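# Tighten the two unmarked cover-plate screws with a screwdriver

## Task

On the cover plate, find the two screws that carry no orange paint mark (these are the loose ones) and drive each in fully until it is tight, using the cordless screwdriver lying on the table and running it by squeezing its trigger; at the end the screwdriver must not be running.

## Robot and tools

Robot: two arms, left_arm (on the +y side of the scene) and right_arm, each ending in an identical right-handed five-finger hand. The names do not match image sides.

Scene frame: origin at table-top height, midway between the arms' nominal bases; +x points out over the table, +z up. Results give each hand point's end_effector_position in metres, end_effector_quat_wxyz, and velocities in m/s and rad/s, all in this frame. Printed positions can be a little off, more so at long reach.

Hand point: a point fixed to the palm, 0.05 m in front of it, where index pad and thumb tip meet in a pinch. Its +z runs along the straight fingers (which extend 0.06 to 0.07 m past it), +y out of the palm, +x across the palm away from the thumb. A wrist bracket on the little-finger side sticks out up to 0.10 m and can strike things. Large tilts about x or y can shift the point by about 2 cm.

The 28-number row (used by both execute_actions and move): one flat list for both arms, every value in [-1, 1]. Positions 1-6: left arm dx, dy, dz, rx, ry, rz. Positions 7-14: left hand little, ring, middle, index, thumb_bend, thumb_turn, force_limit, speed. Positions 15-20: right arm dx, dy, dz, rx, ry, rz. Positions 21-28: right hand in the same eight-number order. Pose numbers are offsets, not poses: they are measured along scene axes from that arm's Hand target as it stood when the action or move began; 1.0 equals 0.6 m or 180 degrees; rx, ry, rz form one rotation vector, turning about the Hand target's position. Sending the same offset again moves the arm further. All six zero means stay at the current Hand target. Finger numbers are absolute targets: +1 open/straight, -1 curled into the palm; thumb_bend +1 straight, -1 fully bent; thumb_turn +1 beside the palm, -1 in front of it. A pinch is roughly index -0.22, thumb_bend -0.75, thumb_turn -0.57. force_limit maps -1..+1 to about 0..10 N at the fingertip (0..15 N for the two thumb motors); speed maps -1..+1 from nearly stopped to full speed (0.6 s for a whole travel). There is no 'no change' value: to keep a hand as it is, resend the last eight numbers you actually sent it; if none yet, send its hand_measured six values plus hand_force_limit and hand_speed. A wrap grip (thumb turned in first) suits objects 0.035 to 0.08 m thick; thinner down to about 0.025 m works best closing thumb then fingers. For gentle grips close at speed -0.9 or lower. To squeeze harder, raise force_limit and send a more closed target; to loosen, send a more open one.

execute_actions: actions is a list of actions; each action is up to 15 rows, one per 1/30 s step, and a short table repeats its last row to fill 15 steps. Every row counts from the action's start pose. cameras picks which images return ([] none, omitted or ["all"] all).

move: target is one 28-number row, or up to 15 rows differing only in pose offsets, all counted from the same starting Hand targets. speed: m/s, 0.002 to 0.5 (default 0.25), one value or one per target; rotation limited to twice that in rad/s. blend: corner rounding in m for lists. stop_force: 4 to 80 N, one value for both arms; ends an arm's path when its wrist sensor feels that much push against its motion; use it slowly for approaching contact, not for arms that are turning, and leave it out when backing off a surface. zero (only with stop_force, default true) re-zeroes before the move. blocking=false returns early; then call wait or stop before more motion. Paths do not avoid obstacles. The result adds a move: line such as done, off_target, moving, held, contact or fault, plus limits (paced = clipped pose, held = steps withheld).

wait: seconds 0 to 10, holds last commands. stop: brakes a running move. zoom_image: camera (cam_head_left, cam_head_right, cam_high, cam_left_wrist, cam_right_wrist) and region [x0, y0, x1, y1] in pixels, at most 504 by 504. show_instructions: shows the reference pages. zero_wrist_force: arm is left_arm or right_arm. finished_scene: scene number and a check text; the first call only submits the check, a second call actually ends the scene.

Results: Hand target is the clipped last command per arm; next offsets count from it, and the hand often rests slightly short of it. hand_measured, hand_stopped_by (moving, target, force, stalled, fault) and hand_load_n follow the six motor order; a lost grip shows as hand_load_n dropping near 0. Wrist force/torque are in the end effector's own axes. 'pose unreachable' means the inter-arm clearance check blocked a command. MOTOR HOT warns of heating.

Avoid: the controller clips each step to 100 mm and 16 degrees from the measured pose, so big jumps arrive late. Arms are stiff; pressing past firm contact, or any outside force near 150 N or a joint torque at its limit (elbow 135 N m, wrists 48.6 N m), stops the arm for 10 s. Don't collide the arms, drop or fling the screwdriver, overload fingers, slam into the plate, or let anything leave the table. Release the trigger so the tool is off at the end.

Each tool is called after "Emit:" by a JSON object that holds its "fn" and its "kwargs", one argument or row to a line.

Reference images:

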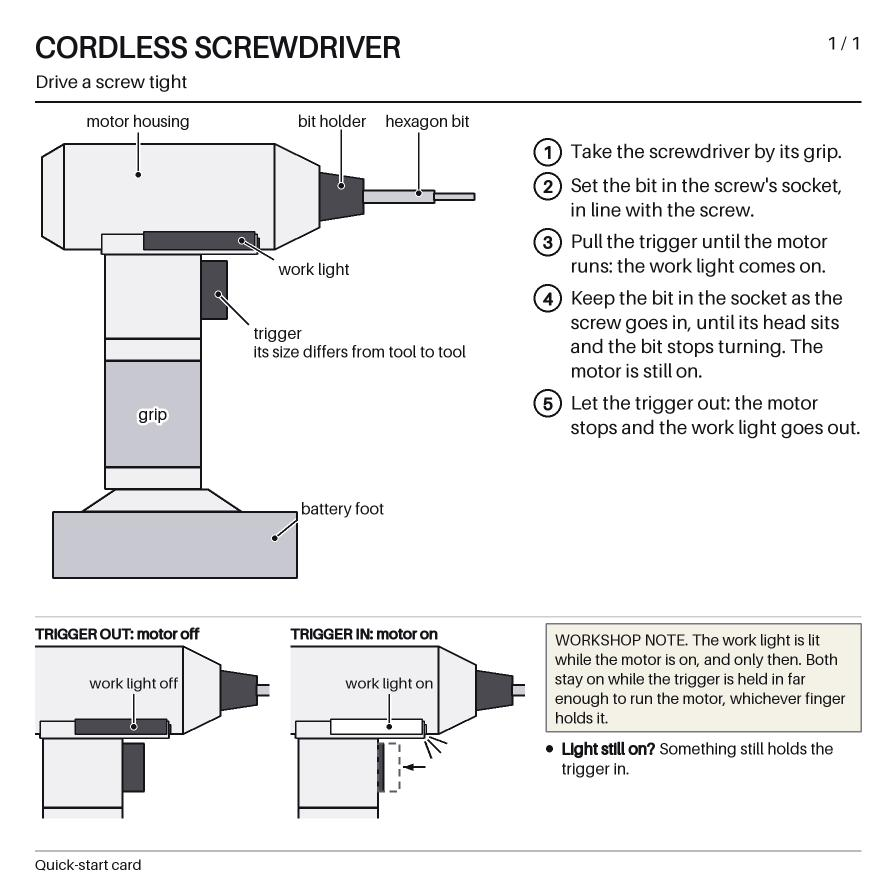

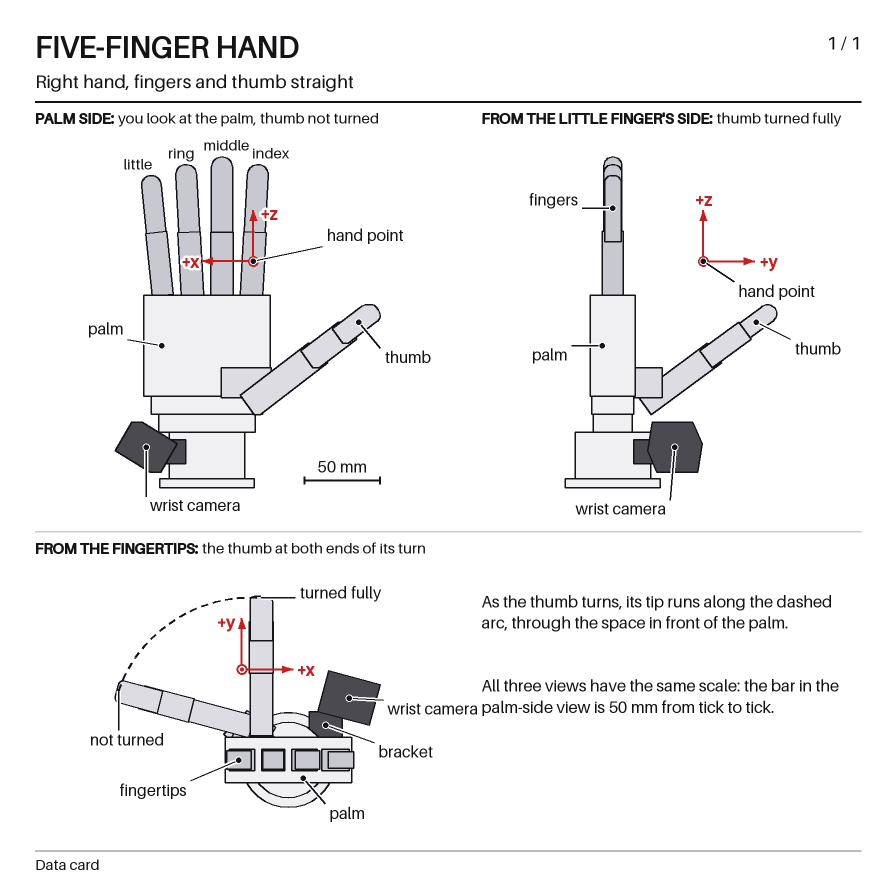

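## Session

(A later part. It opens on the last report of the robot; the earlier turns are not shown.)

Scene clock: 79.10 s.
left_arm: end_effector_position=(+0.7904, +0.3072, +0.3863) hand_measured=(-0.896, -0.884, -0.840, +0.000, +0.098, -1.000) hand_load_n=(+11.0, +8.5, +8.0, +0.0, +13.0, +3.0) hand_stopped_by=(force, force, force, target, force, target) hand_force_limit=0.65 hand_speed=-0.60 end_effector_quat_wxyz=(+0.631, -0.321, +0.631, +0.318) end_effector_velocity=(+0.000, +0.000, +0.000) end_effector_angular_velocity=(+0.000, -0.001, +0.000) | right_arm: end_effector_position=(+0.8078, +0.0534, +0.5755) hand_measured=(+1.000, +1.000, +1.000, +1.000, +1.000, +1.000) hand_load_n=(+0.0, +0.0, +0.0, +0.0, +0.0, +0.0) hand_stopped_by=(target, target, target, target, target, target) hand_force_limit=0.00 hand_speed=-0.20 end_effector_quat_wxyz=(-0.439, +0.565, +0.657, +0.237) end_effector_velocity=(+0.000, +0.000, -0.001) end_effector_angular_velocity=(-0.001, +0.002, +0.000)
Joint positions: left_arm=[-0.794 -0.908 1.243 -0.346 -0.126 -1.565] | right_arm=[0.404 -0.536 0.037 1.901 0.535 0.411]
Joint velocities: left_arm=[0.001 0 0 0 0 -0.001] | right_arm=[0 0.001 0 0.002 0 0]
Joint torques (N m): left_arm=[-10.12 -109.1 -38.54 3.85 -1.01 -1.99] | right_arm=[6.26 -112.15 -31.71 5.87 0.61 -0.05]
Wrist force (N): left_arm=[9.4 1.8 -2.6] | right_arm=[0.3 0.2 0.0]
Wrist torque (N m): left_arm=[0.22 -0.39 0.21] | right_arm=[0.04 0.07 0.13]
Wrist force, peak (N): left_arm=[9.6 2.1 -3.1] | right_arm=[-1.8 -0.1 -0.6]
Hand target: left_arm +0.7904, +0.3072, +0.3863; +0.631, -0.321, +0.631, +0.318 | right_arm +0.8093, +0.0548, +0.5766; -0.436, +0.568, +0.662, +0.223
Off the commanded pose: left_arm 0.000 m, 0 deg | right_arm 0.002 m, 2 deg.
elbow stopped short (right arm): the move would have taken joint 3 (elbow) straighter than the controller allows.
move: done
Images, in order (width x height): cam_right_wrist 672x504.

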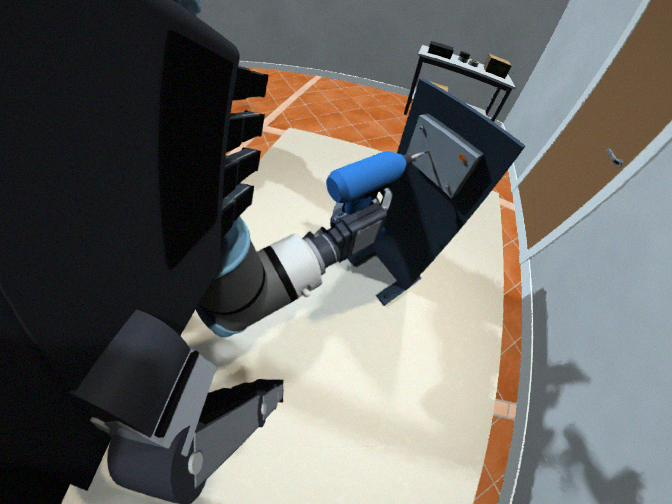

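Emit:
{"fn": "move", "kwargs": {
  "target": [
    [-0.0145,-0.0203,0,0,0,0,-0.98,-0.98,-0.98,0,-0.98,-1,0.65,-0.6,0,0,0,0,0,0,1,1,1,1,1,1,0,-0.2],
    [-0.0443,0.001,0.045,0,0,0,-0.98,-0.98,-0.98,0,-0.98,-1,0.65,-0.6,0,0,0,0,0,0,1,1,1,1,1,1,0,-0.2]
  ],
  "speed": 0.05,
  "cameras": []
}}

Emit:
{"fn": "execute_actions", "kwargs": {
  "actions": [
    [[0,0,0,0,0,0,-0.98,-0.98,-0.98,-0.9,-0.98,-1,0.65,-0.6,0,0,0,0,0,0,1,1,1,1,1,1,0,-0.2]],
    [[0,0,0,0,0,0,-0.98,-0.98,-0.98,-0.9,-0.98,-1,0.65,-0.6,0,0,0,0,0,0,1,1,1,1,1,1,0,-0.2]]
  ],
  "cameras": ["cam_right_wrist"]
}}

Emit:
{"fn": "zoom_image", "kwargs": {
  "camera": "cam_right_wrist",
  "region": [370, 100, 450, 180]
}}

Scene clock: 81.20 s.
left_arm: end_effector_position=(+0.7637, +0.3079, +0.4134) hand_measured=(-0.896, -0.884, -0.840, +0.000, +0.098, -1.000) hand_load_n=(+10.5, +8.5, +8.0, +0.0, +12.5, +3.0) hand_stopped_by=(force, force, force, target, force, target) hand_force_limit=0.65 hand_speed=-0.60 end_effector_quat_wxyz=(+0.631, -0.321, +0.631, +0.318) end_effector_velocity=(+0.001, -0.001, -0.003) end_effector_angular_velocity=(+0.001, +0.001, +0.000) | right_arm: end_effector_position=(+0.8078, +0.0535, +0.5755) hand_measured=(+1.000, +1.000, +1.000, +1.000, +1.000, +1.000) hand_load_n=(-0.5, +0.0, +0.0, +0.0, +0.0, +0.0) hand_stopped_by=(target, target, target, target, target, target) hand_force_limit=0.00 hand_speed=-0.20 end_effector_quat_wxyz=(-0.439, +0.565, +0.657, +0.237) end_effector_velocity=(+0.000, +0.000, +0.001) end_effector_angular_velocity=(+0.000, +0.000, +0.000)
Joint positions: left_arm=[-0.814 -0.961 1.281 -0.329 -0.146 -1.566] | right_arm=[0.404 -0.536 0.037 1.901 0.535 0.411]
Joint velocities: left_arm=[0 0.004 -0.002 -0.001 0 0] | right_arm=[0 -0.001 0 0.001 0 0]
Joint torques (N m): left_arm=[-6.82 -65.86 -57.91 -2.27 -0.52 -1.81] | right_arm=[-12.91 -126.43 -27.64 5.85 0.05 -0.34]
Wrist force (N): left_arm=[9.3 2.1 -0.9] | right_arm=[0.1 0.4 0.0]
Wrist torque (N m): left_arm=[0.28 -0.32 0.25] | right_arm=[0.06 0.10 0.13]
Wrist force, peak (N): left_arm=[9.3 2.3 -2.9] | right_arm=[-0.1 0.8 -0.1]
Hand target: left_arm +0.7638, +0.3078, +0.4134; +0.631, -0.321, +0.631, +0.318 | right_arm +0.8093, +0.0548, +0.5766; -0.436, +0.568, +0.662, +0.223
Off the commanded pose: left_arm 0.000 m, 0 deg | right_arm 0.002 m, 2 deg.
elbow stopped short (right arm): the move would have taken joint 3 (elbow) straighter than the controller allows.
move: done
No camera images: "cameras" was empty.

Scene clock: 82.77 s.
left_arm: end_effector_position=(+0.7639, +0.3078, +0.4134) hand_measured=(-0.896, -0.884, -0.840, -0.862, +0.098, -1.000) hand_load_n=(+11.5, +8.5, +8.0, +9.5, +12.5, +3.0) hand_stopped_by=(force, force, force, force, force, target) hand_force_limit=0.65 hand_speed=-0.60 end_effector_quat_wxyz=(+0.631, -0.321, +0.631, +0.318) end_effector_velocity=(+0.000, +0.000, +0.000) end_effector_angular_velocity=(+0.000, +0.000, -0.001) | right_arm: end_effector_position=(+0.8078, +0.0535, +0.5755) hand_measured=(+1.000, +1.000, +1.000, +1.000, +1.000, +1.000) hand_load_n=(+0.0, +0.0, +0.0, +0.0, +0.0, +0.0) hand_stopped_by=(target, target, target, target, target, target) hand_force_limit=0.00 hand_speed=-0.20 end_effector_quat_wxyz=(-0.439, +0.565, +0.657, +0.237) end_effector_velocity=(+0.001, +0.000, -0.002) end_effector_angular_velocity=(-0.001, +0.002, +0.000)
Joint positions: left_arm=[-0.814 -0.96 1.28 -0.329 -0.146 -1.566] | right_arm=[0.404 -0.536 0.037 1.901 0.535 0.411]
Joint velocities: left_arm=[-0.001 0 0 0 0.001 0] | right_arm=[0 0.002 0 0.001 0 0]
Joint torques (N m): left_arm=[4.93 -73.27 -51.87 -1.27 1.09 3.34] | right_arm=[-14.61 -125.89 -29.17 5.39 0.03 -0.63]
Wrist force (N): left_arm=[8.8 1.9 -1.0] | right_arm=[0.0 0.1 0.1]
Wrist torque (N m): left_arm=[0.25 -0.26 0.21] | right_arm=[0.02 0.12 0.11]
Wrist force, peak (N): left_arm=[9.1 1.8 -1.4] | right_arm=[0.4 0.6 -0.2]
Hand target: left_arm +0.7638, +0.3078, +0.4134; +0.631, -0.321, +0.631, +0.318 | right_arm +0.8093, +0.0548, +0.5766; -0.436, +0.568, +0.662, +0.223
Off the commanded pose: left_arm 0.000 m, 0 deg | right_arm 0.002 m, 2 deg.
elbow stopped short (right arm): the move would have taken joint 3 (elbow) straighter than the controller allows.
Images, in order (width x height): cam_right_wrist 672x504.

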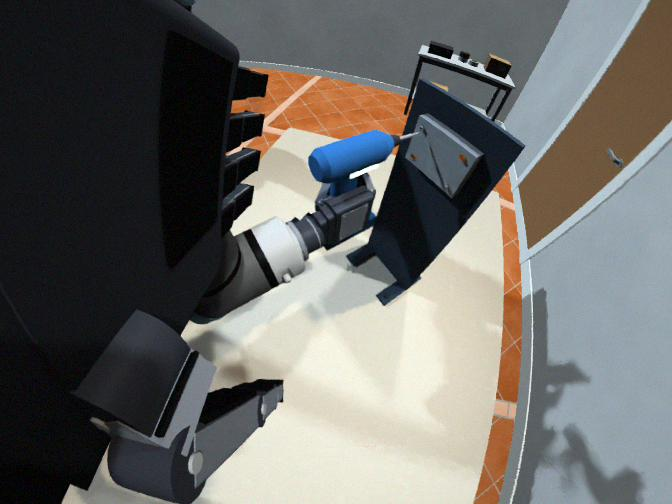

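Scaled by 6.300 from the camera's 672x504 image, which has a finer 960x720 frame.

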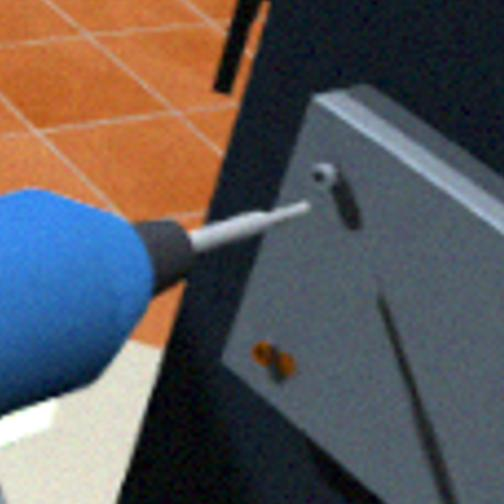

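Emit:
{"fn": "move", "kwargs": {
  "target": [0,0,0,0,0,0,-0.98,-0.98,-0.98,-0.9,-0.98,-1,0.65,-0.6,0.088,-0.1,-0.185,0.18,0,0,1,1,1,1,1,1,0,-0.2],
  "speed": 0.2,
  "cameras": ["cam_right_wrist"]
}}

Emit:
{"fn": "zoom_image", "kwargs": {
  "camera": "cam_right_wrist",
  "region": [350, 120, 420, 190]
}}

Scene clock: 84.90 s.
left_arm: end_effector_position=(+0.7639, +0.3078, +0.4134) hand_measured=(-0.896, -0.884, -0.840, -0.862, +0.098, -1.000) hand_load_n=(+11.5, +8.5, +8.0, +9.0, +13.0, +3.0) hand_stopped_by=(force, force, force, force, force, target) hand_force_limit=0.65 hand_speed=-0.60 end_effector_quat_wxyz=(+0.631, -0.321, +0.631, +0.318) end_effector_velocity=(+0.000, +0.000, +0.000) end_effector_angular_velocity=(+0.001, +0.001, +0.000) | right_arm: end_effector_position=(+0.8617, -0.0048, +0.4654) hand_measured=(+1.000, +1.000, +1.000, +1.000, +1.000, +1.000) hand_load_n=(+0.0, +0.0, +0.0, +0.0, +0.0, +0.0) hand_stopped_by=(target, target, target, target, target, target) hand_force_limit=0.00 hand_speed=-0.20 end_effector_quat_wxyz=(+0.576, -0.426, -0.571, -0.401) end_effector_velocity=(+0.000, +0.000, +0.000) end_effector_angular_velocity=(+0.000, +0.000, +0.000)
Joint positions: left_arm=[-0.814 -0.96 1.28 -0.329 -0.146 -1.566] | right_arm=[0.262 -0.749 0.909 1.369 0.016 0.075]
Joint velocities: left_arm=[0 0 0 0 0 0.001] | right_arm=[0 0 0 -0.002 0 0.002]
Joint torques (N m): left_arm=[9.05 -70.92 -46.89 0.23 1.57 2.72] | right_arm=[13.74 -107.6 -36.81 1.57 -3.77 1.56]
Wrist force (N): left_arm=[9.0 1.8 -1.0] | right_arm=[0.0 -0.1 -0.7]
Wrist torque (N m): left_arm=[0.24 -0.28 0.22] | right_arm=[0.00 0.24 0.11]
Wrist force, peak (N): left_arm=[9.2 1.9 -1.3] | right_arm=[-2.0 0.2 -1.2]
Hand target: left_arm +0.7638, +0.3078, +0.4134; +0.631, -0.321, +0.631, +0.318 | right_arm +0.8618, -0.0051, +0.4654; +0.577, -0.424, -0.573, -0.398
Off the commanded pose: left_arm 0.000 m, 0 deg | right_arm 0.001 m, 1 deg.
move: done
Images, in order (width x height): cam_right_wrist 672x504.

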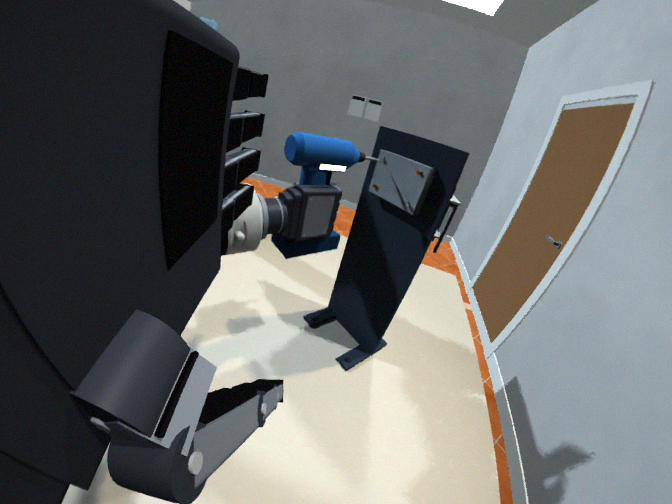

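Scaled by 7.200 from the camera's 672x504 image, which has a finer 960x720 frame.

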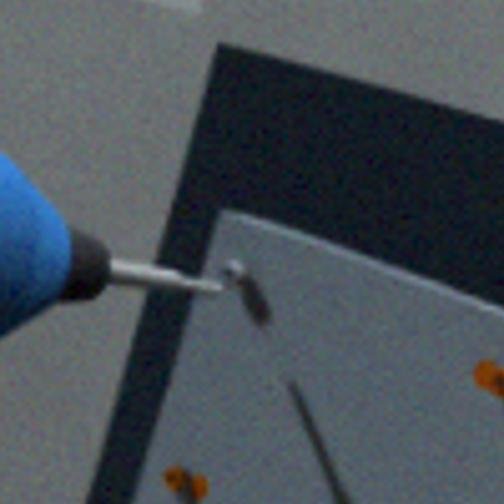

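Emit:
{"fn": "move", "kwargs": {
  "target": [-0.0007,0.0087,-0.013,0.0249,-0.0178,0,-0.98,-0.98,-0.98,-0.9,-0.98,-1,0.65,-0.6,0,0,0,0,0,0,1,1,1,1,1,1,0,-0.2],
  "speed": 0.05,
  "cameras": ["cam_right_wrist"]
}}

Emit:
{"fn": "zoom_image", "kwargs": {
  "camera": "cam_right_wrist",
  "region": [350, 120, 420, 190]
}}

Emit:
{"fn": "move", "kwargs": {
  "target": [0,0,0,0,0,0,-0.98,-0.98,-0.98,-0.9,-0.98,-1,0.65,-0.6,-0.088,0.1,0.185,-0.18,0,0,1,1,1,1,1,1,0,-0.2],
  "speed": 0.2,
  "cameras": ["cam_right_wrist"]
}}

Emit:
{"fn": "zoom_image", "kwargs": {
  "camera": "cam_right_wrist",
  "region": [370, 100, 450, 180]
}}

Scene clock: 86.77 s.
left_arm: end_effector_position=(+0.7634, +0.3131, +0.4055) hand_measured=(-0.896, -0.884, -0.840, -0.862, +0.098, -1.000) hand_load_n=(+11.5, +8.5, +8.0, +9.0, +13.0, +3.0) hand_stopped_by=(force, force, force, force, force, target) hand_force_limit=0.65 hand_speed=-0.60 end_effector_quat_wxyz=(+0.661, -0.304, +0.600, +0.333) end_effector_velocity=(+0.000, +0.001, +0.000) end_effector_angular_velocity=(+0.000, +0.000, +0.001) | right_arm: end_effector_position=(+0.8616, -0.0048, +0.4653) hand_measured=(+1.000, +1.000, +1.000, +1.000, +1.000, +1.000) hand_load_n=(+0.0, +0.0, +0.0, +0.0, +0.0, +0.0) hand_stopped_by=(target, target, target, target, target, target) hand_force_limit=0.00 hand_speed=-0.20 end_effector_quat_wxyz=(+0.576, -0.426, -0.572, -0.400) end_effector_velocity=(+0.000, +0.000, +0.001) end_effector_angular_velocity=(+0.001, -0.002, +0.000)
Joint positions: left_arm=[-0.806 -0.82 1.141 0.289 -0.167 -2.178] | right_arm=[0.261 -0.744 0.924 1.466 0.016 -0.042]
Joint velocities: left_arm=[0.001 0 0 0 0 0.001] | right_arm=[0 -0.001 0 -0.001 0 0.001]
Joint torques (N m): left_arm=[3.32 -109.16 -40.35 0.24 -0.43 4.11] | right_arm=[-13.56 -107.59 -43.31 1.03 -0.07 1.64]
Wrist force (N): left_arm=[8.8 2.1 -1.6] | right_arm=[-0.2 -0.3 -0.6]
Wrist torque (N m): left_arm=[0.27 -0.26 0.21] | right_arm=[-0.03 0.25 0.09]
Wrist force, peak (N): left_arm=[9.8 1.7 -2.0] | right_arm=[-0.6 -0.3 -0.7]
Hand target: left_arm +0.7634, +0.3131, +0.4056; +0.661, -0.304, +0.600, +0.333 | right_arm +0.8618, -0.0052, +0.4654; +0.577, -0.423, -0.573, -0.398
Off the commanded pose: left_arm 0.000 m, 0 deg | right_arm 0.000 m, 0 deg.
move: done
Images, in order (width x height): cam_right_wrist 672x504.

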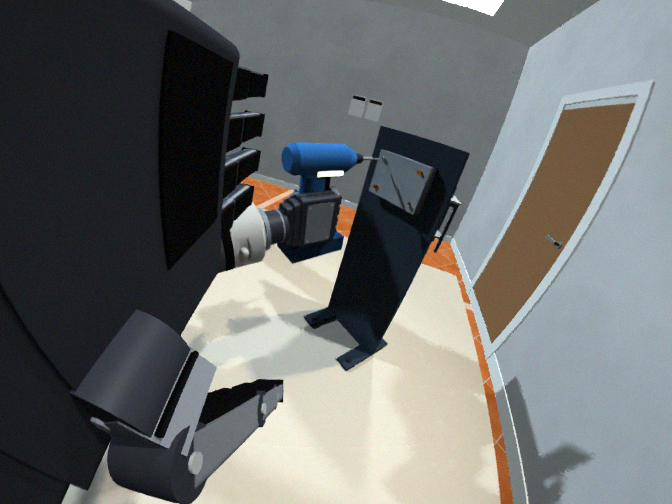

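Scaled by 7.200 from the camera's 672x504 image, which has a finer 960x720 frame.

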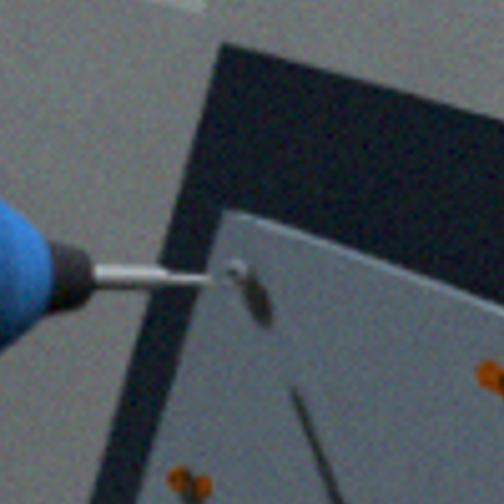

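Scene clock: 88.80 s.
left_arm: end_effector_position=(+0.7634, +0.3131, +0.4056) hand_measured=(-0.896, -0.884, -0.840, -0.862, +0.098, -1.000) hand_load_n=(+11.0, +8.5, +8.0, +9.0, +12.5, +3.0) hand_stopped_by=(force, force, force, force, force, target) hand_force_limit=0.65 hand_speed=-0.60 end_effector_quat_wxyz=(+0.661, -0.304, +0.600, +0.333) end_effector_velocity=(+0.000, +0.000, +0.000) end_effector_angular_velocity=(-0.001, -0.001, +0.000) | right_arm: end_effector_position=(+0.8078, +0.0535, +0.5755) hand_measured=(+1.000, +1.000, +1.000, +1.000, +1.000, +1.000) hand_load_n=(+0.0, +0.0, +0.0, +0.0, +0.0, +0.0) hand_stopped_by=(target, target, target, target, target, target) hand_force_limit=0.00 hand_speed=-0.20 end_effector_quat_wxyz=(-0.439, +0.565, +0.657, +0.237) end_effector_velocity=(+0.000, +0.000, +0.000) end_effector_angular_velocity=(-0.001, +0.001, +0.000)
Joint positions: left_arm=[-0.806 -0.82 1.141 0.289 -0.167 -2.178] | right_arm=[0.404 -0.536 0.037 1.901 0.535 0.411]
Joint velocities: left_arm=[-0.001 0 0 0 -0.001 0] | right_arm=[0 0 0 0.001 0 0]
Joint torques (N m): left_arm=[-10.24 -113.88 -31.67 0.53 -0.74 4.44] | right_arm=[6.38 -112.45 -31.49 5.97 0.89 -0.17]
Wrist force (N): left_arm=[8.9 2.1 -2.1] | right_arm=[-0.1 0.3 0.4]
Wrist torque (N m): left_arm=[0.29 -0.25 0.22] | right_arm=[0.03 0.12 0.11]
Wrist force, peak (N): left_arm=[9.3 1.7 -1.8] | right_arm=[-1.9 -0.3 -1.4]
Hand target: left_arm +0.7634, +0.3131, +0.4056; +0.661, -0.304, +0.600, +0.333 | right_arm +0.8093, +0.0549, +0.5765; -0.436, +0.568, +0.662, +0.223
Off the commanded pose: left_arm 0.000 m, 0 deg | right_arm 0.002 m, 2 deg.
elbow stopped short (right arm): the move would have taken joint 3 (elbow) straighter than the controller allows.
move: done
Images, in order (width x height): cam_right_wrist 672x504.

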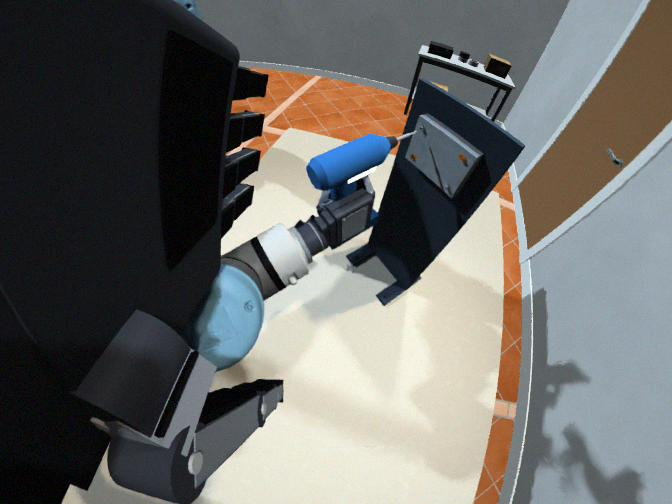

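Scaled by 6.300 from the camera's 672x504 image, which has a finer 960x720 frame.

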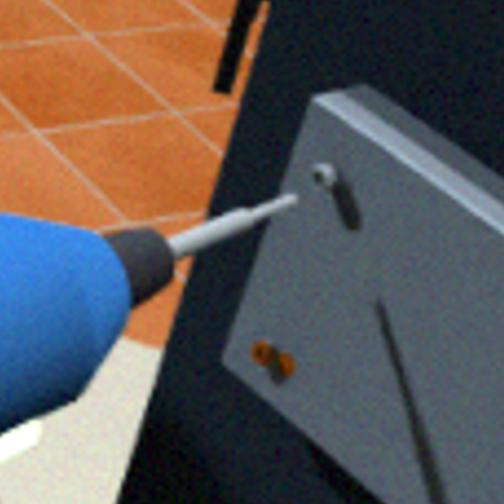

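Emit:
{"fn": "move", "kwargs": {
  "target": [0.0047,0.0089,0.0042,0,0,0,-0.98,-0.98,-0.98,-0.9,-0.98,-1,0.65,-0.6,0,0,0,0,0,0,1,1,1,1,1,1,0,-0.2],
  "speed": 0.03,
  "stop_force": 5,
  "cameras": ["cam_right_wrist"]
}}

Emit:
{"fn": "zoom_image", "kwargs": {
  "camera": "cam_right_wrist",
  "region": [390, 105, 440, 155]
}}

Emit:
{"fn": "move", "kwargs": {
  "target": [0,0,0,0,0,0,-0.98,-0.98,-0.98,-0.9,-0.98,-1,0.65,-0.6,0.088,-0.1,-0.185,0.18,0,0,1,1,1,1,1,1,0,-0.2],
  "speed": 0.2,
  "cameras": ["cam_right_wrist"]
}}

Emit:
{"fn": "zoom_image", "kwargs": {
  "camera": "cam_right_wrist",
  "region": [360, 135, 410, 185]
}}

Scene clock: 90.90 s.
left_arm: end_effector_position=(+0.7662, +0.3184, +0.4081) hand_measured=(-0.896, -0.884, -0.840, -0.862, +0.098, -1.000) hand_load_n=(+11.5, +8.5, +8.0, +9.5, +12.5, +3.0) hand_stopped_by=(force, force, force, force, force, target) hand_force_limit=0.65 hand_speed=-0.60 end_effector_quat_wxyz=(+0.661, -0.305, +0.600, +0.333) end_effector_velocity=(+0.000, +0.001, -0.001) end_effector_angular_velocity=(+0.001, +0.001, +0.001) | right_arm: end_effector_position=(+0.8078, +0.0535, +0.5754) hand_measured=(+1.000, +1.000, +1.000, +1.000, +1.000, +1.000) hand_load_n=(+0.0, +0.0, +0.0, +0.0, +0.0, +0.0) hand_stopped_by=(target, target, target, target, target, target) hand_force_limit=0.00 hand_speed=-0.20 end_effector_quat_wxyz=(-0.439, +0.565, +0.657, +0.237) end_effector_velocity=(+0.000, +0.000, -0.001) end_effector_angular_velocity=(+0.000, +0.001, +0.000)
Joint positions: left_arm=[-0.799 -0.817 1.136 0.315 -0.162 -2.201] | right_arm=[0.404 -0.536 0.037 1.901 0.535 0.411]
Joint velocities: left_arm=[0.001 0.001 0 0 0 0.001] | right_arm=[0 0.001 0 0 0 0]
Joint torques (N m): left_arm=[-12.63 -79.86 -36.68 1.03 -4.53 3.43] | right_arm=[-12.75 -125.27 -27.9 5.72 -0.16 -0.78]
Wrist force (N): left_arm=[9.0 1.9 -2.0] | right_arm=[0.1 0.5 -0.1]
Wrist torque (N m): left_arm=[0.26 -0.27 0.21] | right_arm=[0.08 0.10 0.13]
Wrist force, peak (N): left_arm=[9.3 2.0 -1.7] | right_arm=[-0.3 0.2 0.5]
Hand target: left_arm +0.7662, +0.3184, +0.4081; +0.661, -0.304, +0.600, +0.333 | right_arm +0.8093, +0.0549, +0.5765; -0.436, +0.568, +0.662, +0.223
Off the commanded pose: left_arm 0.000 m, 0 deg | right_arm 0.002 m, 2 deg.
elbow stopped short (right arm): the move would have taken joint 3 (elbow) straighter than the controller allows.
move: done
Images, in order (width x height): cam_right_wrist 672x504.

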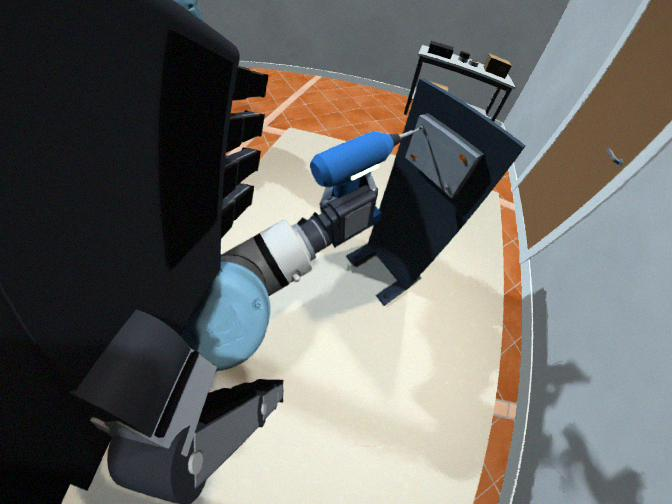

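Scaled by 10.080 from the camera's 672x504 image, which has a finer 960x720 frame.

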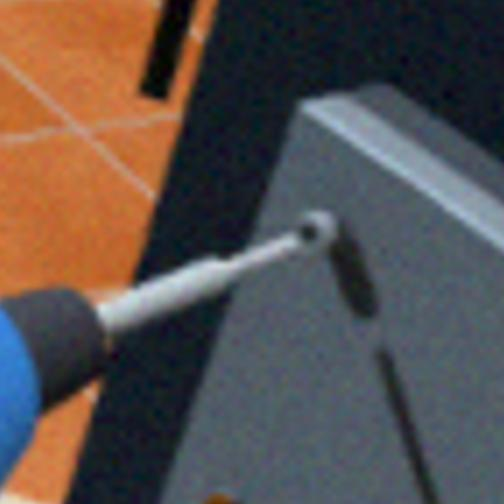

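Scene clock: 92.87 s.
left_arm: end_effector_position=(+0.7662, +0.3184, +0.4081) hand_measured=(-0.896, -0.884, -0.840, -0.862, +0.098, -1.000) hand_load_n=(+11.5, +8.5, +8.0, +9.5, +13.0, +3.0) hand_stopped_by=(force, force, force, force, force, target) hand_force_limit=0.65 hand_speed=-0.60 end_effector_quat_wxyz=(+0.661, -0.304, +0.600, +0.333) end_effector_velocity=(+0.000, +0.000, +0.000) end_effector_angular_velocity=(+0.001, +0.001, +0.000) | right_arm: end_effector_position=(+0.8617, -0.0048, +0.4653) hand_measured=(+1.000, +1.000, +1.000, +1.000, +1.000, +1.000) hand_load_n=(-0.5, +0.0, +0.0, +0.0, +0.0, +0.0) hand_stopped_by=(target, target, target, target, target, target) hand_force_limit=0.00 hand_speed=-0.20 end_effector_quat_wxyz=(+0.576, -0.426, -0.571, -0.401) end_effector_velocity=(+0.000, +0.000, +0.001) end_effector_angular_velocity=(+0.001, +0.000, +0.000)
Joint positions: left_arm=[-0.799 -0.817 1.136 0.315 -0.162 -2.201] | right_arm=[0.262 -0.749 0.909 1.368 0.016 0.076]
Joint velocities: left_arm=[0 0 0 -0.001 0 0.002] | right_arm=[0 -0.001 0 -0.001 -0.001 0.002]
Joint torques (N m): left_arm=[-11.61 -84.84 -31.49 1.54 -4.24 3.8] | right_arm=[13.28 -107.49 -36.87 1.72 -3.52 1.14]
Wrist force (N): left_arm=[9.0 2.3 -2.1] | right_arm=[-0.1 -0.1 -0.5]
Wrist torque (N m): left_arm=[0.33 -0.28 0.22] | right_arm=[-0.01 0.25 0.10]
Wrist force, peak (N): left_arm=[9.3 1.7 -2.4] | right_arm=[-1.8 0.1 -1.4]
Hand target: left_arm +0.7662, +0.3184, +0.4081; +0.661, -0.304, +0.600, +0.333 | right_arm +0.8617, -0.0051, +0.4654; +0.577, -0.424, -0.573, -0.399
Off the commanded pose: left_arm 0.000 m, 0 deg | right_arm 0.001 m, 1 deg.
move: done
Images, in order (width x height): cam_right_wrist 672x504.

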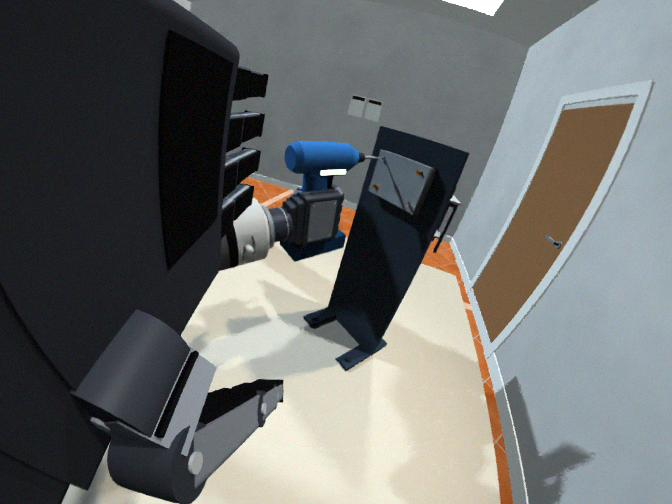

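Scaled by 10.080 from the camera's 672x504 image, which has a finer 960x720 frame.

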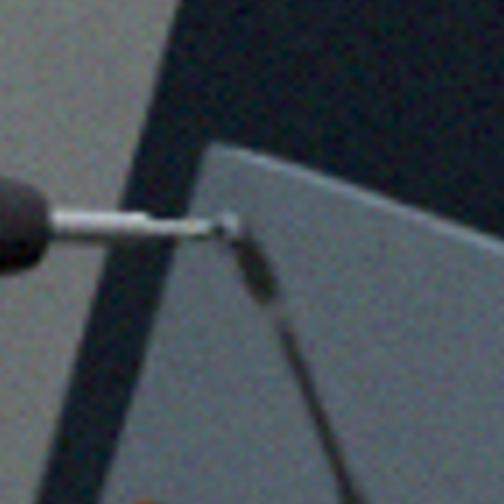

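Emit:
{"fn": "move", "kwargs": {
  "target": [0.0078,0.0109,0.0008,0,0,0,-0.98,-0.98,-0.98,-0.9,-0.98,-1,0.65,-0.6,0,0,0,0,0,0,1,1,1,1,1,1,0,-0.2],
  "speed": 0.006,
  "stop_force": 5,
  "cameras": ["cam_right_wrist"]
}}

Emit:
{"fn": "zoom_image", "kwargs": {
  "camera": "cam_right_wrist",
  "region": [360, 135, 410, 185]
}}

Scene clock: 98.43 s.
left_arm: end_effector_position=(+0.7691, +0.3225, +0.4084) hand_measured=(-0.896, -0.884, -0.840, -0.862, +0.098, -1.000) hand_load_n=(+11.5, +8.0, +8.0, +9.5, +13.0, +3.0) hand_stopped_by=(force, force, force, force, force, target) hand_force_limit=0.65 hand_speed=-0.60 end_effector_quat_wxyz=(+0.661, -0.305, +0.600, +0.333) end_effector_velocity=(+0.000, +0.000, +0.000) end_effector_angular_velocity=(+0.001, +0.001, +0.001) | right_arm: end_effector_position=(+0.8616, -0.0050, +0.4654) hand_measured=(+1.000, +1.000, +1.000, +1.000, +1.000, +1.000) hand_load_n=(+0.0, +0.0, +0.0, +0.0, +0.0, +0.0) hand_stopped_by=(target, target, target, target, target, target) hand_force_limit=0.00 hand_speed=-0.20 end_effector_quat_wxyz=(+0.577, -0.424, -0.573, -0.399) end_effector_velocity=(+0.000, +0.000, +0.000) end_effector_angular_velocity=(+0.000, +0.000, +0.000)
Joint positions: left_arm=[-0.794 -0.813 1.13 0.337 -0.158 -2.222] | right_arm=[0.261 -0.745 1.001 1.757 0.018 -0.41]
Joint velocities: left_arm=[0.001 0.001 0 0 0 0] | right_arm=[0 0 -0.001 -0.004 0 0.005]
Joint torques (N m): left_arm=[-3.43 -109.34 -37.93 3.29 -3.17 3.55] | right_arm=[-14.27 -115.47 -41.05 1.16 0.43 2.86]
Wrist force (N): left_arm=[8.0 3.4 -5.8] | right_arm=[0.0 0.2 -0.6]
Wrist torque (N m): left_arm=[0.10 -0.59 0.05] | right_arm=[0.02 0.23 0.11]
Wrist force, peak (N): left_arm=[8.2 3.9 -10.4] | right_arm=[-0.2 0.4 -1.0]
Hand target: left_arm +0.7691, +0.3225, +0.4084; +0.661, -0.305, +0.600, +0.333 | right_arm +0.8617, -0.0051, +0.4654; +0.577, -0.423, -0.573, -0.398
Off the commanded pose: left_arm 0.003 m, 0 deg | right_arm 0.000 m, 0 deg.
move: contact (left_arm)
Images, in order (width x height): cam_right_wrist 672x504.

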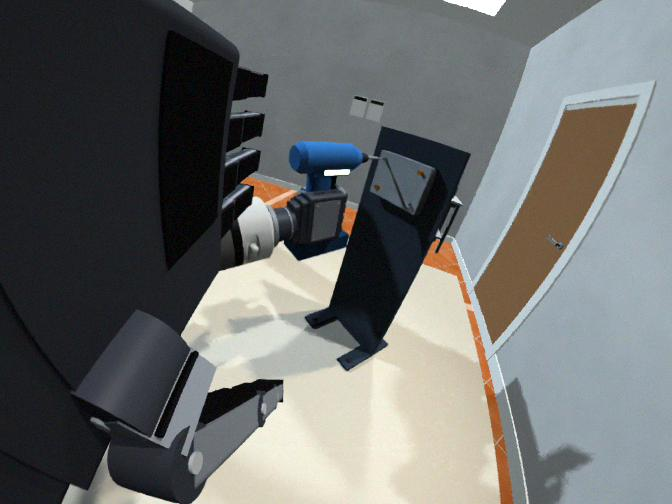

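Scaled by 10.080 from the camera's 672x504 image, which has a finer 960x720 frame.

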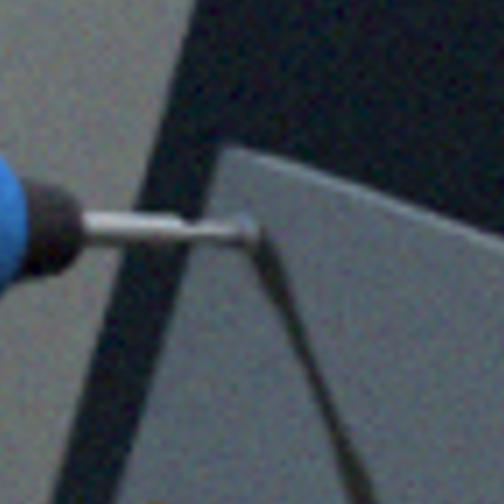

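Emit:
{"fn": "move", "kwargs": {
  "target": [0.0116,0.0163,0.0,0,0,0,-0.98,-0.98,-0.98,-0.9,-0.98,-1,0.65,-0.6,0,0,0,0,0,0,1,1,1,1,1,1,0,-0.2],
  "speed": 0.006,
  "stop_force": 6,
  "cameras": ["cam_right_wrist"]
}}

Emit:
{"fn": "zoom_image", "kwargs": {
  "camera": "cam_right_wrist",
  "region": [360, 135, 410, 185]
}}

Scene clock: 100.00 s.
left_arm: end_effector_position=(+0.7693, +0.3229, +0.4086) hand_measured=(-0.896, -0.884, -0.840, -0.862, +0.098, -1.000) hand_load_n=(+11.5, +8.0, +8.0, +9.5, +13.0, +2.5) hand_stopped_by=(force, force, force, force, force, target) hand_force_limit=0.65 hand_speed=-0.60 end_effector_quat_wxyz=(+0.661, -0.305, +0.600, +0.333) end_effector_velocity=(+0.000, +0.000, +0.000) end_effector_angular_velocity=(+0.000, +0.000, -0.001) | right_arm: end_effector_position=(+0.8616, -0.0051, +0.4654) hand_measured=(+1.000, +1.000, +1.000, +1.000, +1.000, +1.000) hand_load_n=(+0.0, +0.0, +0.0, +0.0, +0.0, +0.0) hand_stopped_by=(target, target, target, target, target, target) hand_force_limit=0.00 hand_speed=-0.20 end_effector_quat_wxyz=(+0.577, -0.424, -0.573, -0.399) end_effector_velocity=(+0.000, +0.000, -0.001) end_effector_angular_velocity=(-0.001, +0.002, +0.000)
Joint positions: left_arm=[-0.793 -0.813 1.129 0.339 -0.157 -2.224] | right_arm=[0.261 -0.747 1.014 1.793 0.018 -0.456]
Joint velocities: left_arm=[0 0 0 0 0.001 0] | right_arm=[0 0.001 0 -0.001 0 0.002]
Joint torques (N m): left_arm=[-9.7 -115.25 -32.53 1.14 -2.94 4.18] | right_arm=[-13.87 -115.94 -38.63 1.17 0.53 2.2]
Wrist force (N): left_arm=[9.0 3.8 -5.4] | right_arm=[-0.1 0.1 -0.8]
Wrist torque (N m): left_arm=[0.08 -0.45 0.06] | right_arm=[0.02 0.25 0.11]
Wrist force, peak (N): left_arm=[12.2 4.3 -16.0] | right_arm=[-0.4 0.0 -0.9]
Hand target: left_arm +0.7693, +0.3229, +0.4086; +0.661, -0.305, +0.600, +0.333 | right_arm +0.8617, -0.0051, +0.4654; +0.577, -0.423, -0.573, -0.398
Off the commanded pose: left_arm 0.012 m, 0 deg | right_arm 0.000 m, 0 deg.
move: contact (left_arm)
Images, in order (width x height): cam_right_wrist 672x504.

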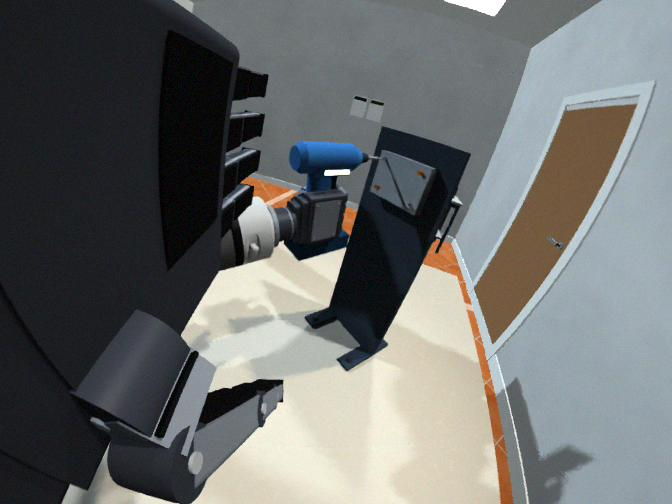

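Scaled by 10.080 from the camera's 672x504 image, which has a finer 960x720 frame.

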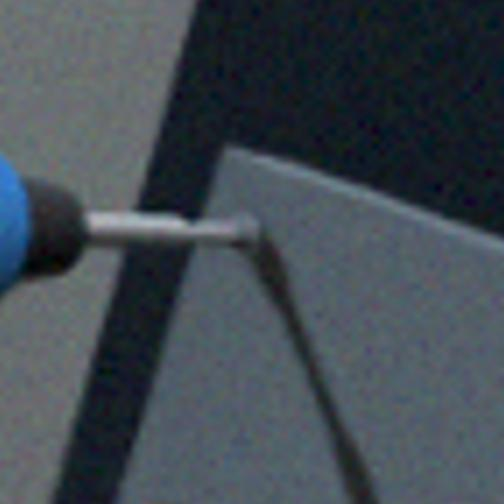

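Emit:
{"fn": "move", "kwargs": {
  "target": [0.0116,0.0163,0.0,0,0,0,-0.98,-0.98,-0.98,-0.9,-0.98,-1,0.65,-0.6,0,0,0,0,0,0,1,1,1,1,1,1,0,-0.2],
  "speed": 0.006,
  "stop_force": 10,
  "cameras": ["cam_right_wrist"]
}}

Emit:
{"fn": "zoom_image", "kwargs": {
  "camera": "cam_right_wrist",
  "region": [360, 135, 410, 185]
}}

Scene clock: 101.83 s.
left_arm: end_effector_position=(+0.7704, +0.3245, +0.4086) hand_measured=(-0.896, -0.884, -0.840, -0.862, +0.098, -1.000) hand_load_n=(+11.0, +8.0, +7.5, +9.5, +13.0, +2.5) hand_stopped_by=(force, force, force, force, force, target) hand_force_limit=0.65 hand_speed=-0.60 end_effector_quat_wxyz=(+0.661, -0.305, +0.600, +0.333) end_effector_velocity=(+0.000, +0.000, -0.001) end_effector_angular_velocity=(+0.000, +0.001, +0.000) | right_arm: end_effector_position=(+0.8616, -0.0051, +0.4654) hand_measured=(+1.000, +1.000, +1.000, +1.000, +1.000, +1.000) hand_load_n=(+0.0, +0.0, +0.0, +0.0, +0.0, +0.0) hand_stopped_by=(target, target, target, target, target, target) hand_force_limit=0.00 hand_speed=-0.20 end_effector_quat_wxyz=(+0.577, -0.424, -0.573, -0.399) end_effector_velocity=(+0.000, +0.000, -0.001) end_effector_angular_velocity=(-0.001, +0.002, +0.000)
Joint positions: left_arm=[-0.791 -0.811 1.127 0.348 -0.156 -2.232] | right_arm=[0.261 -0.748 1.023 1.817 0.018 -0.488]
Joint velocities: left_arm=[0 0.001 0 0 0 0] | right_arm=[0 0.001 0 -0.001 0 0.002]
Joint torques (N m): left_arm=[-5.41 -110 -31.79 1.2 -1.52 3.84] | right_arm=[-14.5 -116.68 -34.45 2.88 0.51 0.37]
Wrist force (N): left_arm=[8.9 3.7 -5.6] | right_arm=[-0.4 -0.1 -0.8]
Wrist torque (N m): left_arm=[0.03 -0.40 0.04] | right_arm=[-0.01 0.31 0.09]
Wrist force, peak (N): left_arm=[13.9 4.3 -17.0] | right_arm=[-0.3 0.4 -0.9]
Hand target: left_arm +0.7705, +0.3245, +0.4086; +0.661, -0.305, +0.600, +0.333 | right_arm +0.8616, -0.0051, +0.4654; +0.577, -0.423, -0.573, -0.398
Off the commanded pose: left_arm 0.010 m, 0 deg | right_arm 0.000 m, 0 deg.
move: contact (left_arm)
Images, in order (width x height): cam_right_wrist 672x504.

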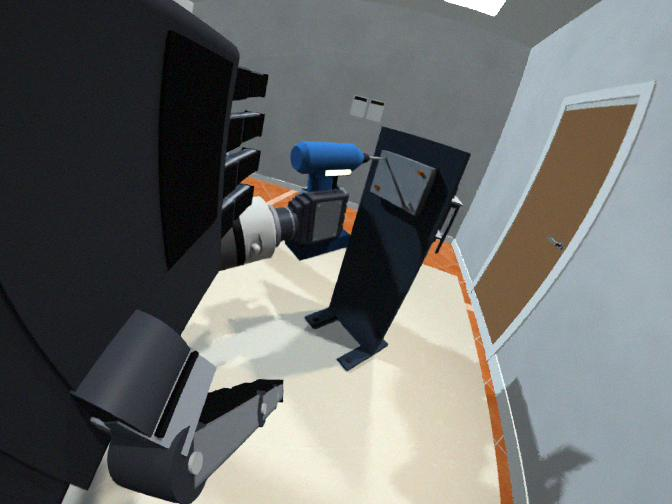

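Scaled by 10.080 from the camera's 672x504 image, which has a finer 960x720 frame.

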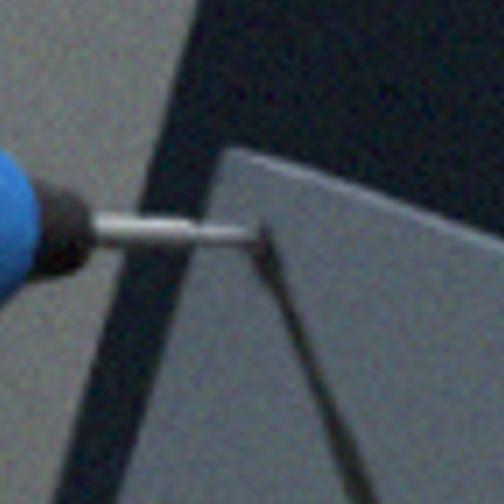

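Emit:
{"fn": "move", "kwargs": {
  "target": [0.0116,0.0163,0.0,0,0,0,-0.98,-0.98,-0.98,-0.9,-0.98,-1,0.65,-0.6,0,0,0,0,0,0,1,1,1,1,1,1,0,-0.2],
  "speed": 0.006,
  "stop_force": 12,
  "cameras": ["cam_right_wrist"]
}}

Emit:
{"fn": "zoom_image", "kwargs": {
  "camera": "cam_right_wrist",
  "region": [360, 135, 410, 185]
}}

Scene clock: 103.20 s.
left_arm: end_effector_position=(+0.7706, +0.3249, +0.4087) hand_measured=(-0.896, -0.884, -0.840, -0.862, +0.098, -1.000) hand_load_n=(+11.0, +7.5, +7.5, +9.5, +13.0, +2.0) hand_stopped_by=(force, force, force, force, force, target) hand_force_limit=0.65 hand_speed=-0.60 end_effector_quat_wxyz=(+0.661, -0.305, +0.600, +0.333) end_effector_velocity=(+0.000, +0.000, +0.000) end_effector_angular_velocity=(-0.001, -0.001, +0.000) | right_arm: end_effector_position=(+0.8616, -0.0051, +0.4654) hand_measured=(+1.000, +1.000, +1.000, +1.000, +1.000, +1.000) hand_load_n=(+0.0, +0.0, +0.0, +0.0, +0.0, +0.0) hand_stopped_by=(target, target, target, target, target, target) hand_force_limit=0.00 hand_speed=-0.20 end_effector_quat_wxyz=(+0.577, -0.424, -0.573, -0.398) end_effector_velocity=(+0.000, +0.000, -0.001) end_effector_angular_velocity=(-0.001, +0.002, +0.000)
Joint positions: left_arm=[-0.791 -0.811 1.127 0.349 -0.155 -2.234] | right_arm=[0.261 -0.749 1.027 1.829 0.018 -0.503]
Joint velocities: left_arm=[0 0 0 0 -0.001 -0.001] | right_arm=[0 0.001 0 0 0 0]
Joint torques (N m): left_arm=[-3.74 -114.65 -35.52 1.89 -3.78 4.59] | right_arm=[-13.96 -119.48 -31.2 5.61 0.62 -1.82]
Wrist force (N): left_arm=[12.5 4.8 -12.0] | right_arm=[-0.2 0.1 -0.5]
Wrist torque (N m): left_arm=[0.17 -0.38 0.09] | right_arm=[0.01 0.26 0.11]
Wrist force, peak (N): left_arm=[14.9 4.2 -21.9] | right_arm=[-0.3 0.5 -0.8]
Hand target: left_arm +0.7706, +0.3249, +0.4087; +0.661, -0.305, +0.600, +0.333 | right_arm +0.8616, -0.0051, +0.4654; +0.577, -0.423, -0.573, -0.398
Off the commanded pose: left_arm 0.012 m, 0 deg | right_arm 0.000 m, 0 deg.
move: contact (left_arm)
Images, in order (width x height): cam_right_wrist 672x504.

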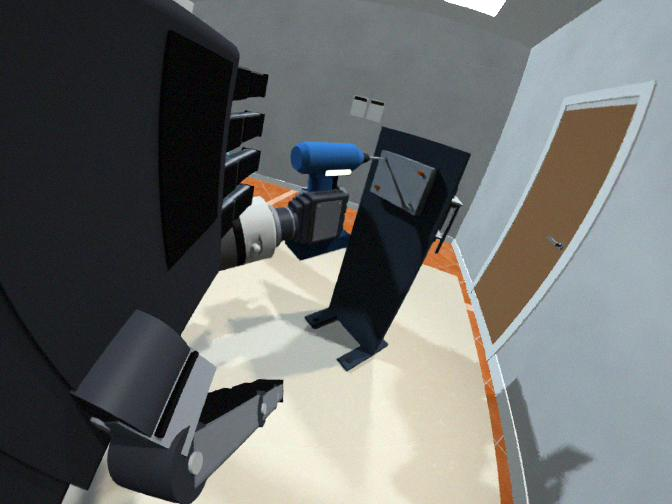

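Scaled by 10.080 from the camera's 672x504 image, which has a finer 960x720 frame.

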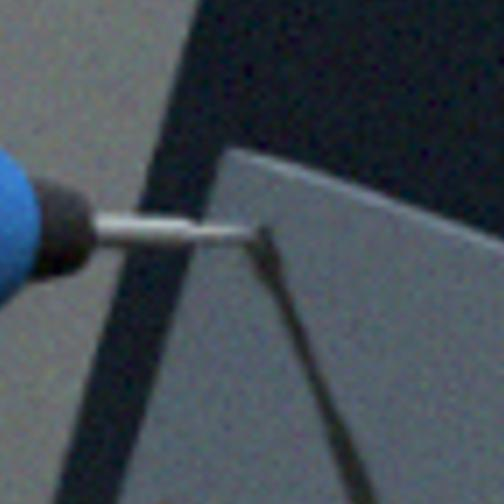

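Emit:
{"fn": "wait", "kwargs": {
  "seconds": 1,
  "cameras": ["cam_right_wrist"]
}}

Emit:
{"fn": "zoom_image", "kwargs": {
  "camera": "cam_right_wrist",
  "region": [360, 135, 410, 185]
}}

Emit:
{"fn": "zoom_image", "kwargs": {
  "camera": "cam_right_wrist",
  "region": [320, 110, 480, 240]
}}

Scene clock: 104.87 s.
left_arm: end_effector_position=(+0.7706, +0.3249, +0.4087) hand_measured=(-0.896, -0.884, -0.840, -0.862, +0.098, -1.000) hand_load_n=(+11.5, +8.0, +7.0, +9.5, +13.0, +2.0) hand_stopped_by=(force, force, force, force, force, target) hand_force_limit=0.65 hand_speed=-0.60 end_effector_quat_wxyz=(+0.661, -0.305, +0.600, +0.333) end_effector_velocity=(+0.000, +0.000, +0.001) end_effector_angular_velocity=(+0.000, -0.001, +0.001) | right_arm: end_effector_position=(+0.8616, -0.0051, +0.4655) hand_measured=(+1.000, +1.000, +1.000, +1.000, +1.000, +1.000) hand_load_n=(+0.0, +0.0, +0.0, +0.0, +0.0, -0.5) hand_stopped_by=(target, target, target, target, target, target) hand_force_limit=0.00 hand_speed=-0.20 end_effector_quat_wxyz=(+0.577, -0.424, -0.573, -0.398) end_effector_velocity=(+0.000, +0.000, -0.001) end_effector_angular_velocity=(+0.000, +0.001, +0.000)
Joint positions: left_arm=[-0.791 -0.811 1.127 0.349 -0.155 -2.234] | right_arm=[0.261 -0.749 1.027 1.828 0.018 -0.503]
Joint velocities: left_arm=[0 -0.001 0 0.001 -0.001 0] | right_arm=[0 0.001 0 0.001 0 0]
Joint torques (N m): left_arm=[-3.44 -112.33 -39.28 3.09 -3.42 4.19] | right_arm=[-12.63 -112 -41.63 1.43 0.11 1.38]
Wrist force (N): left_arm=[12.9 4.9 -12.3] | right_arm=[-0.4 -0.2 -0.5]
Wrist torque (N m): left_arm=[0.24 -0.44 0.12] | right_arm=[-0.04 0.31 0.09]
Wrist force, peak (N): left_arm=[13.8 4.8 -13.4] | right_arm=[0.0 -0.5 -0.9]
Hand target: left_arm +0.7706, +0.3249, +0.4087; +0.661, -0.305, +0.600, +0.333 | right_arm +0.8616, -0.0051, +0.4654; +0.577, -0.423, -0.573, -0.398
Off the commanded pose: left_arm 0.012 m, 0 deg | right_arm 0.000 m, 0 deg.
wait: 1.00 s; at rest from the start
Images, in order (width x height): cam_right_wrist 672x504.

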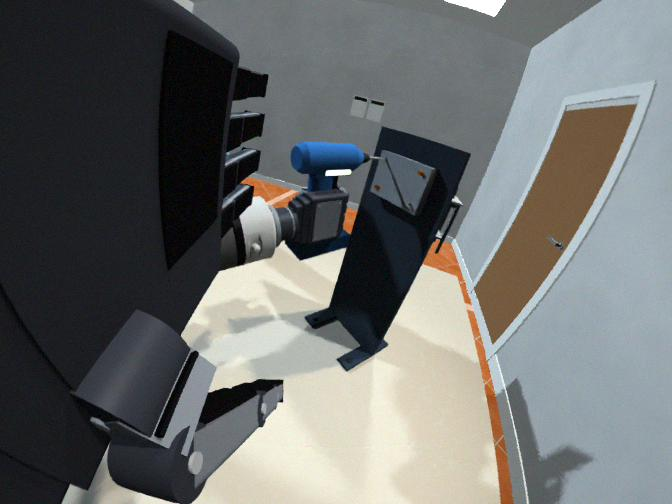

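Scaled by 10.080 from the camera's 672x504 image, which has a finer 960x720 frame.

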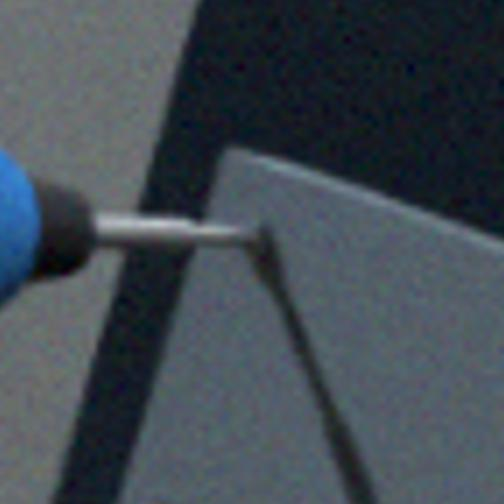

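Scaled by 3.150 from the camera's 672x504 image, which has a finer 960x720 frame.

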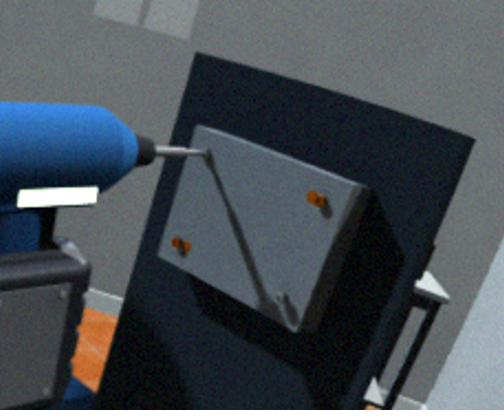

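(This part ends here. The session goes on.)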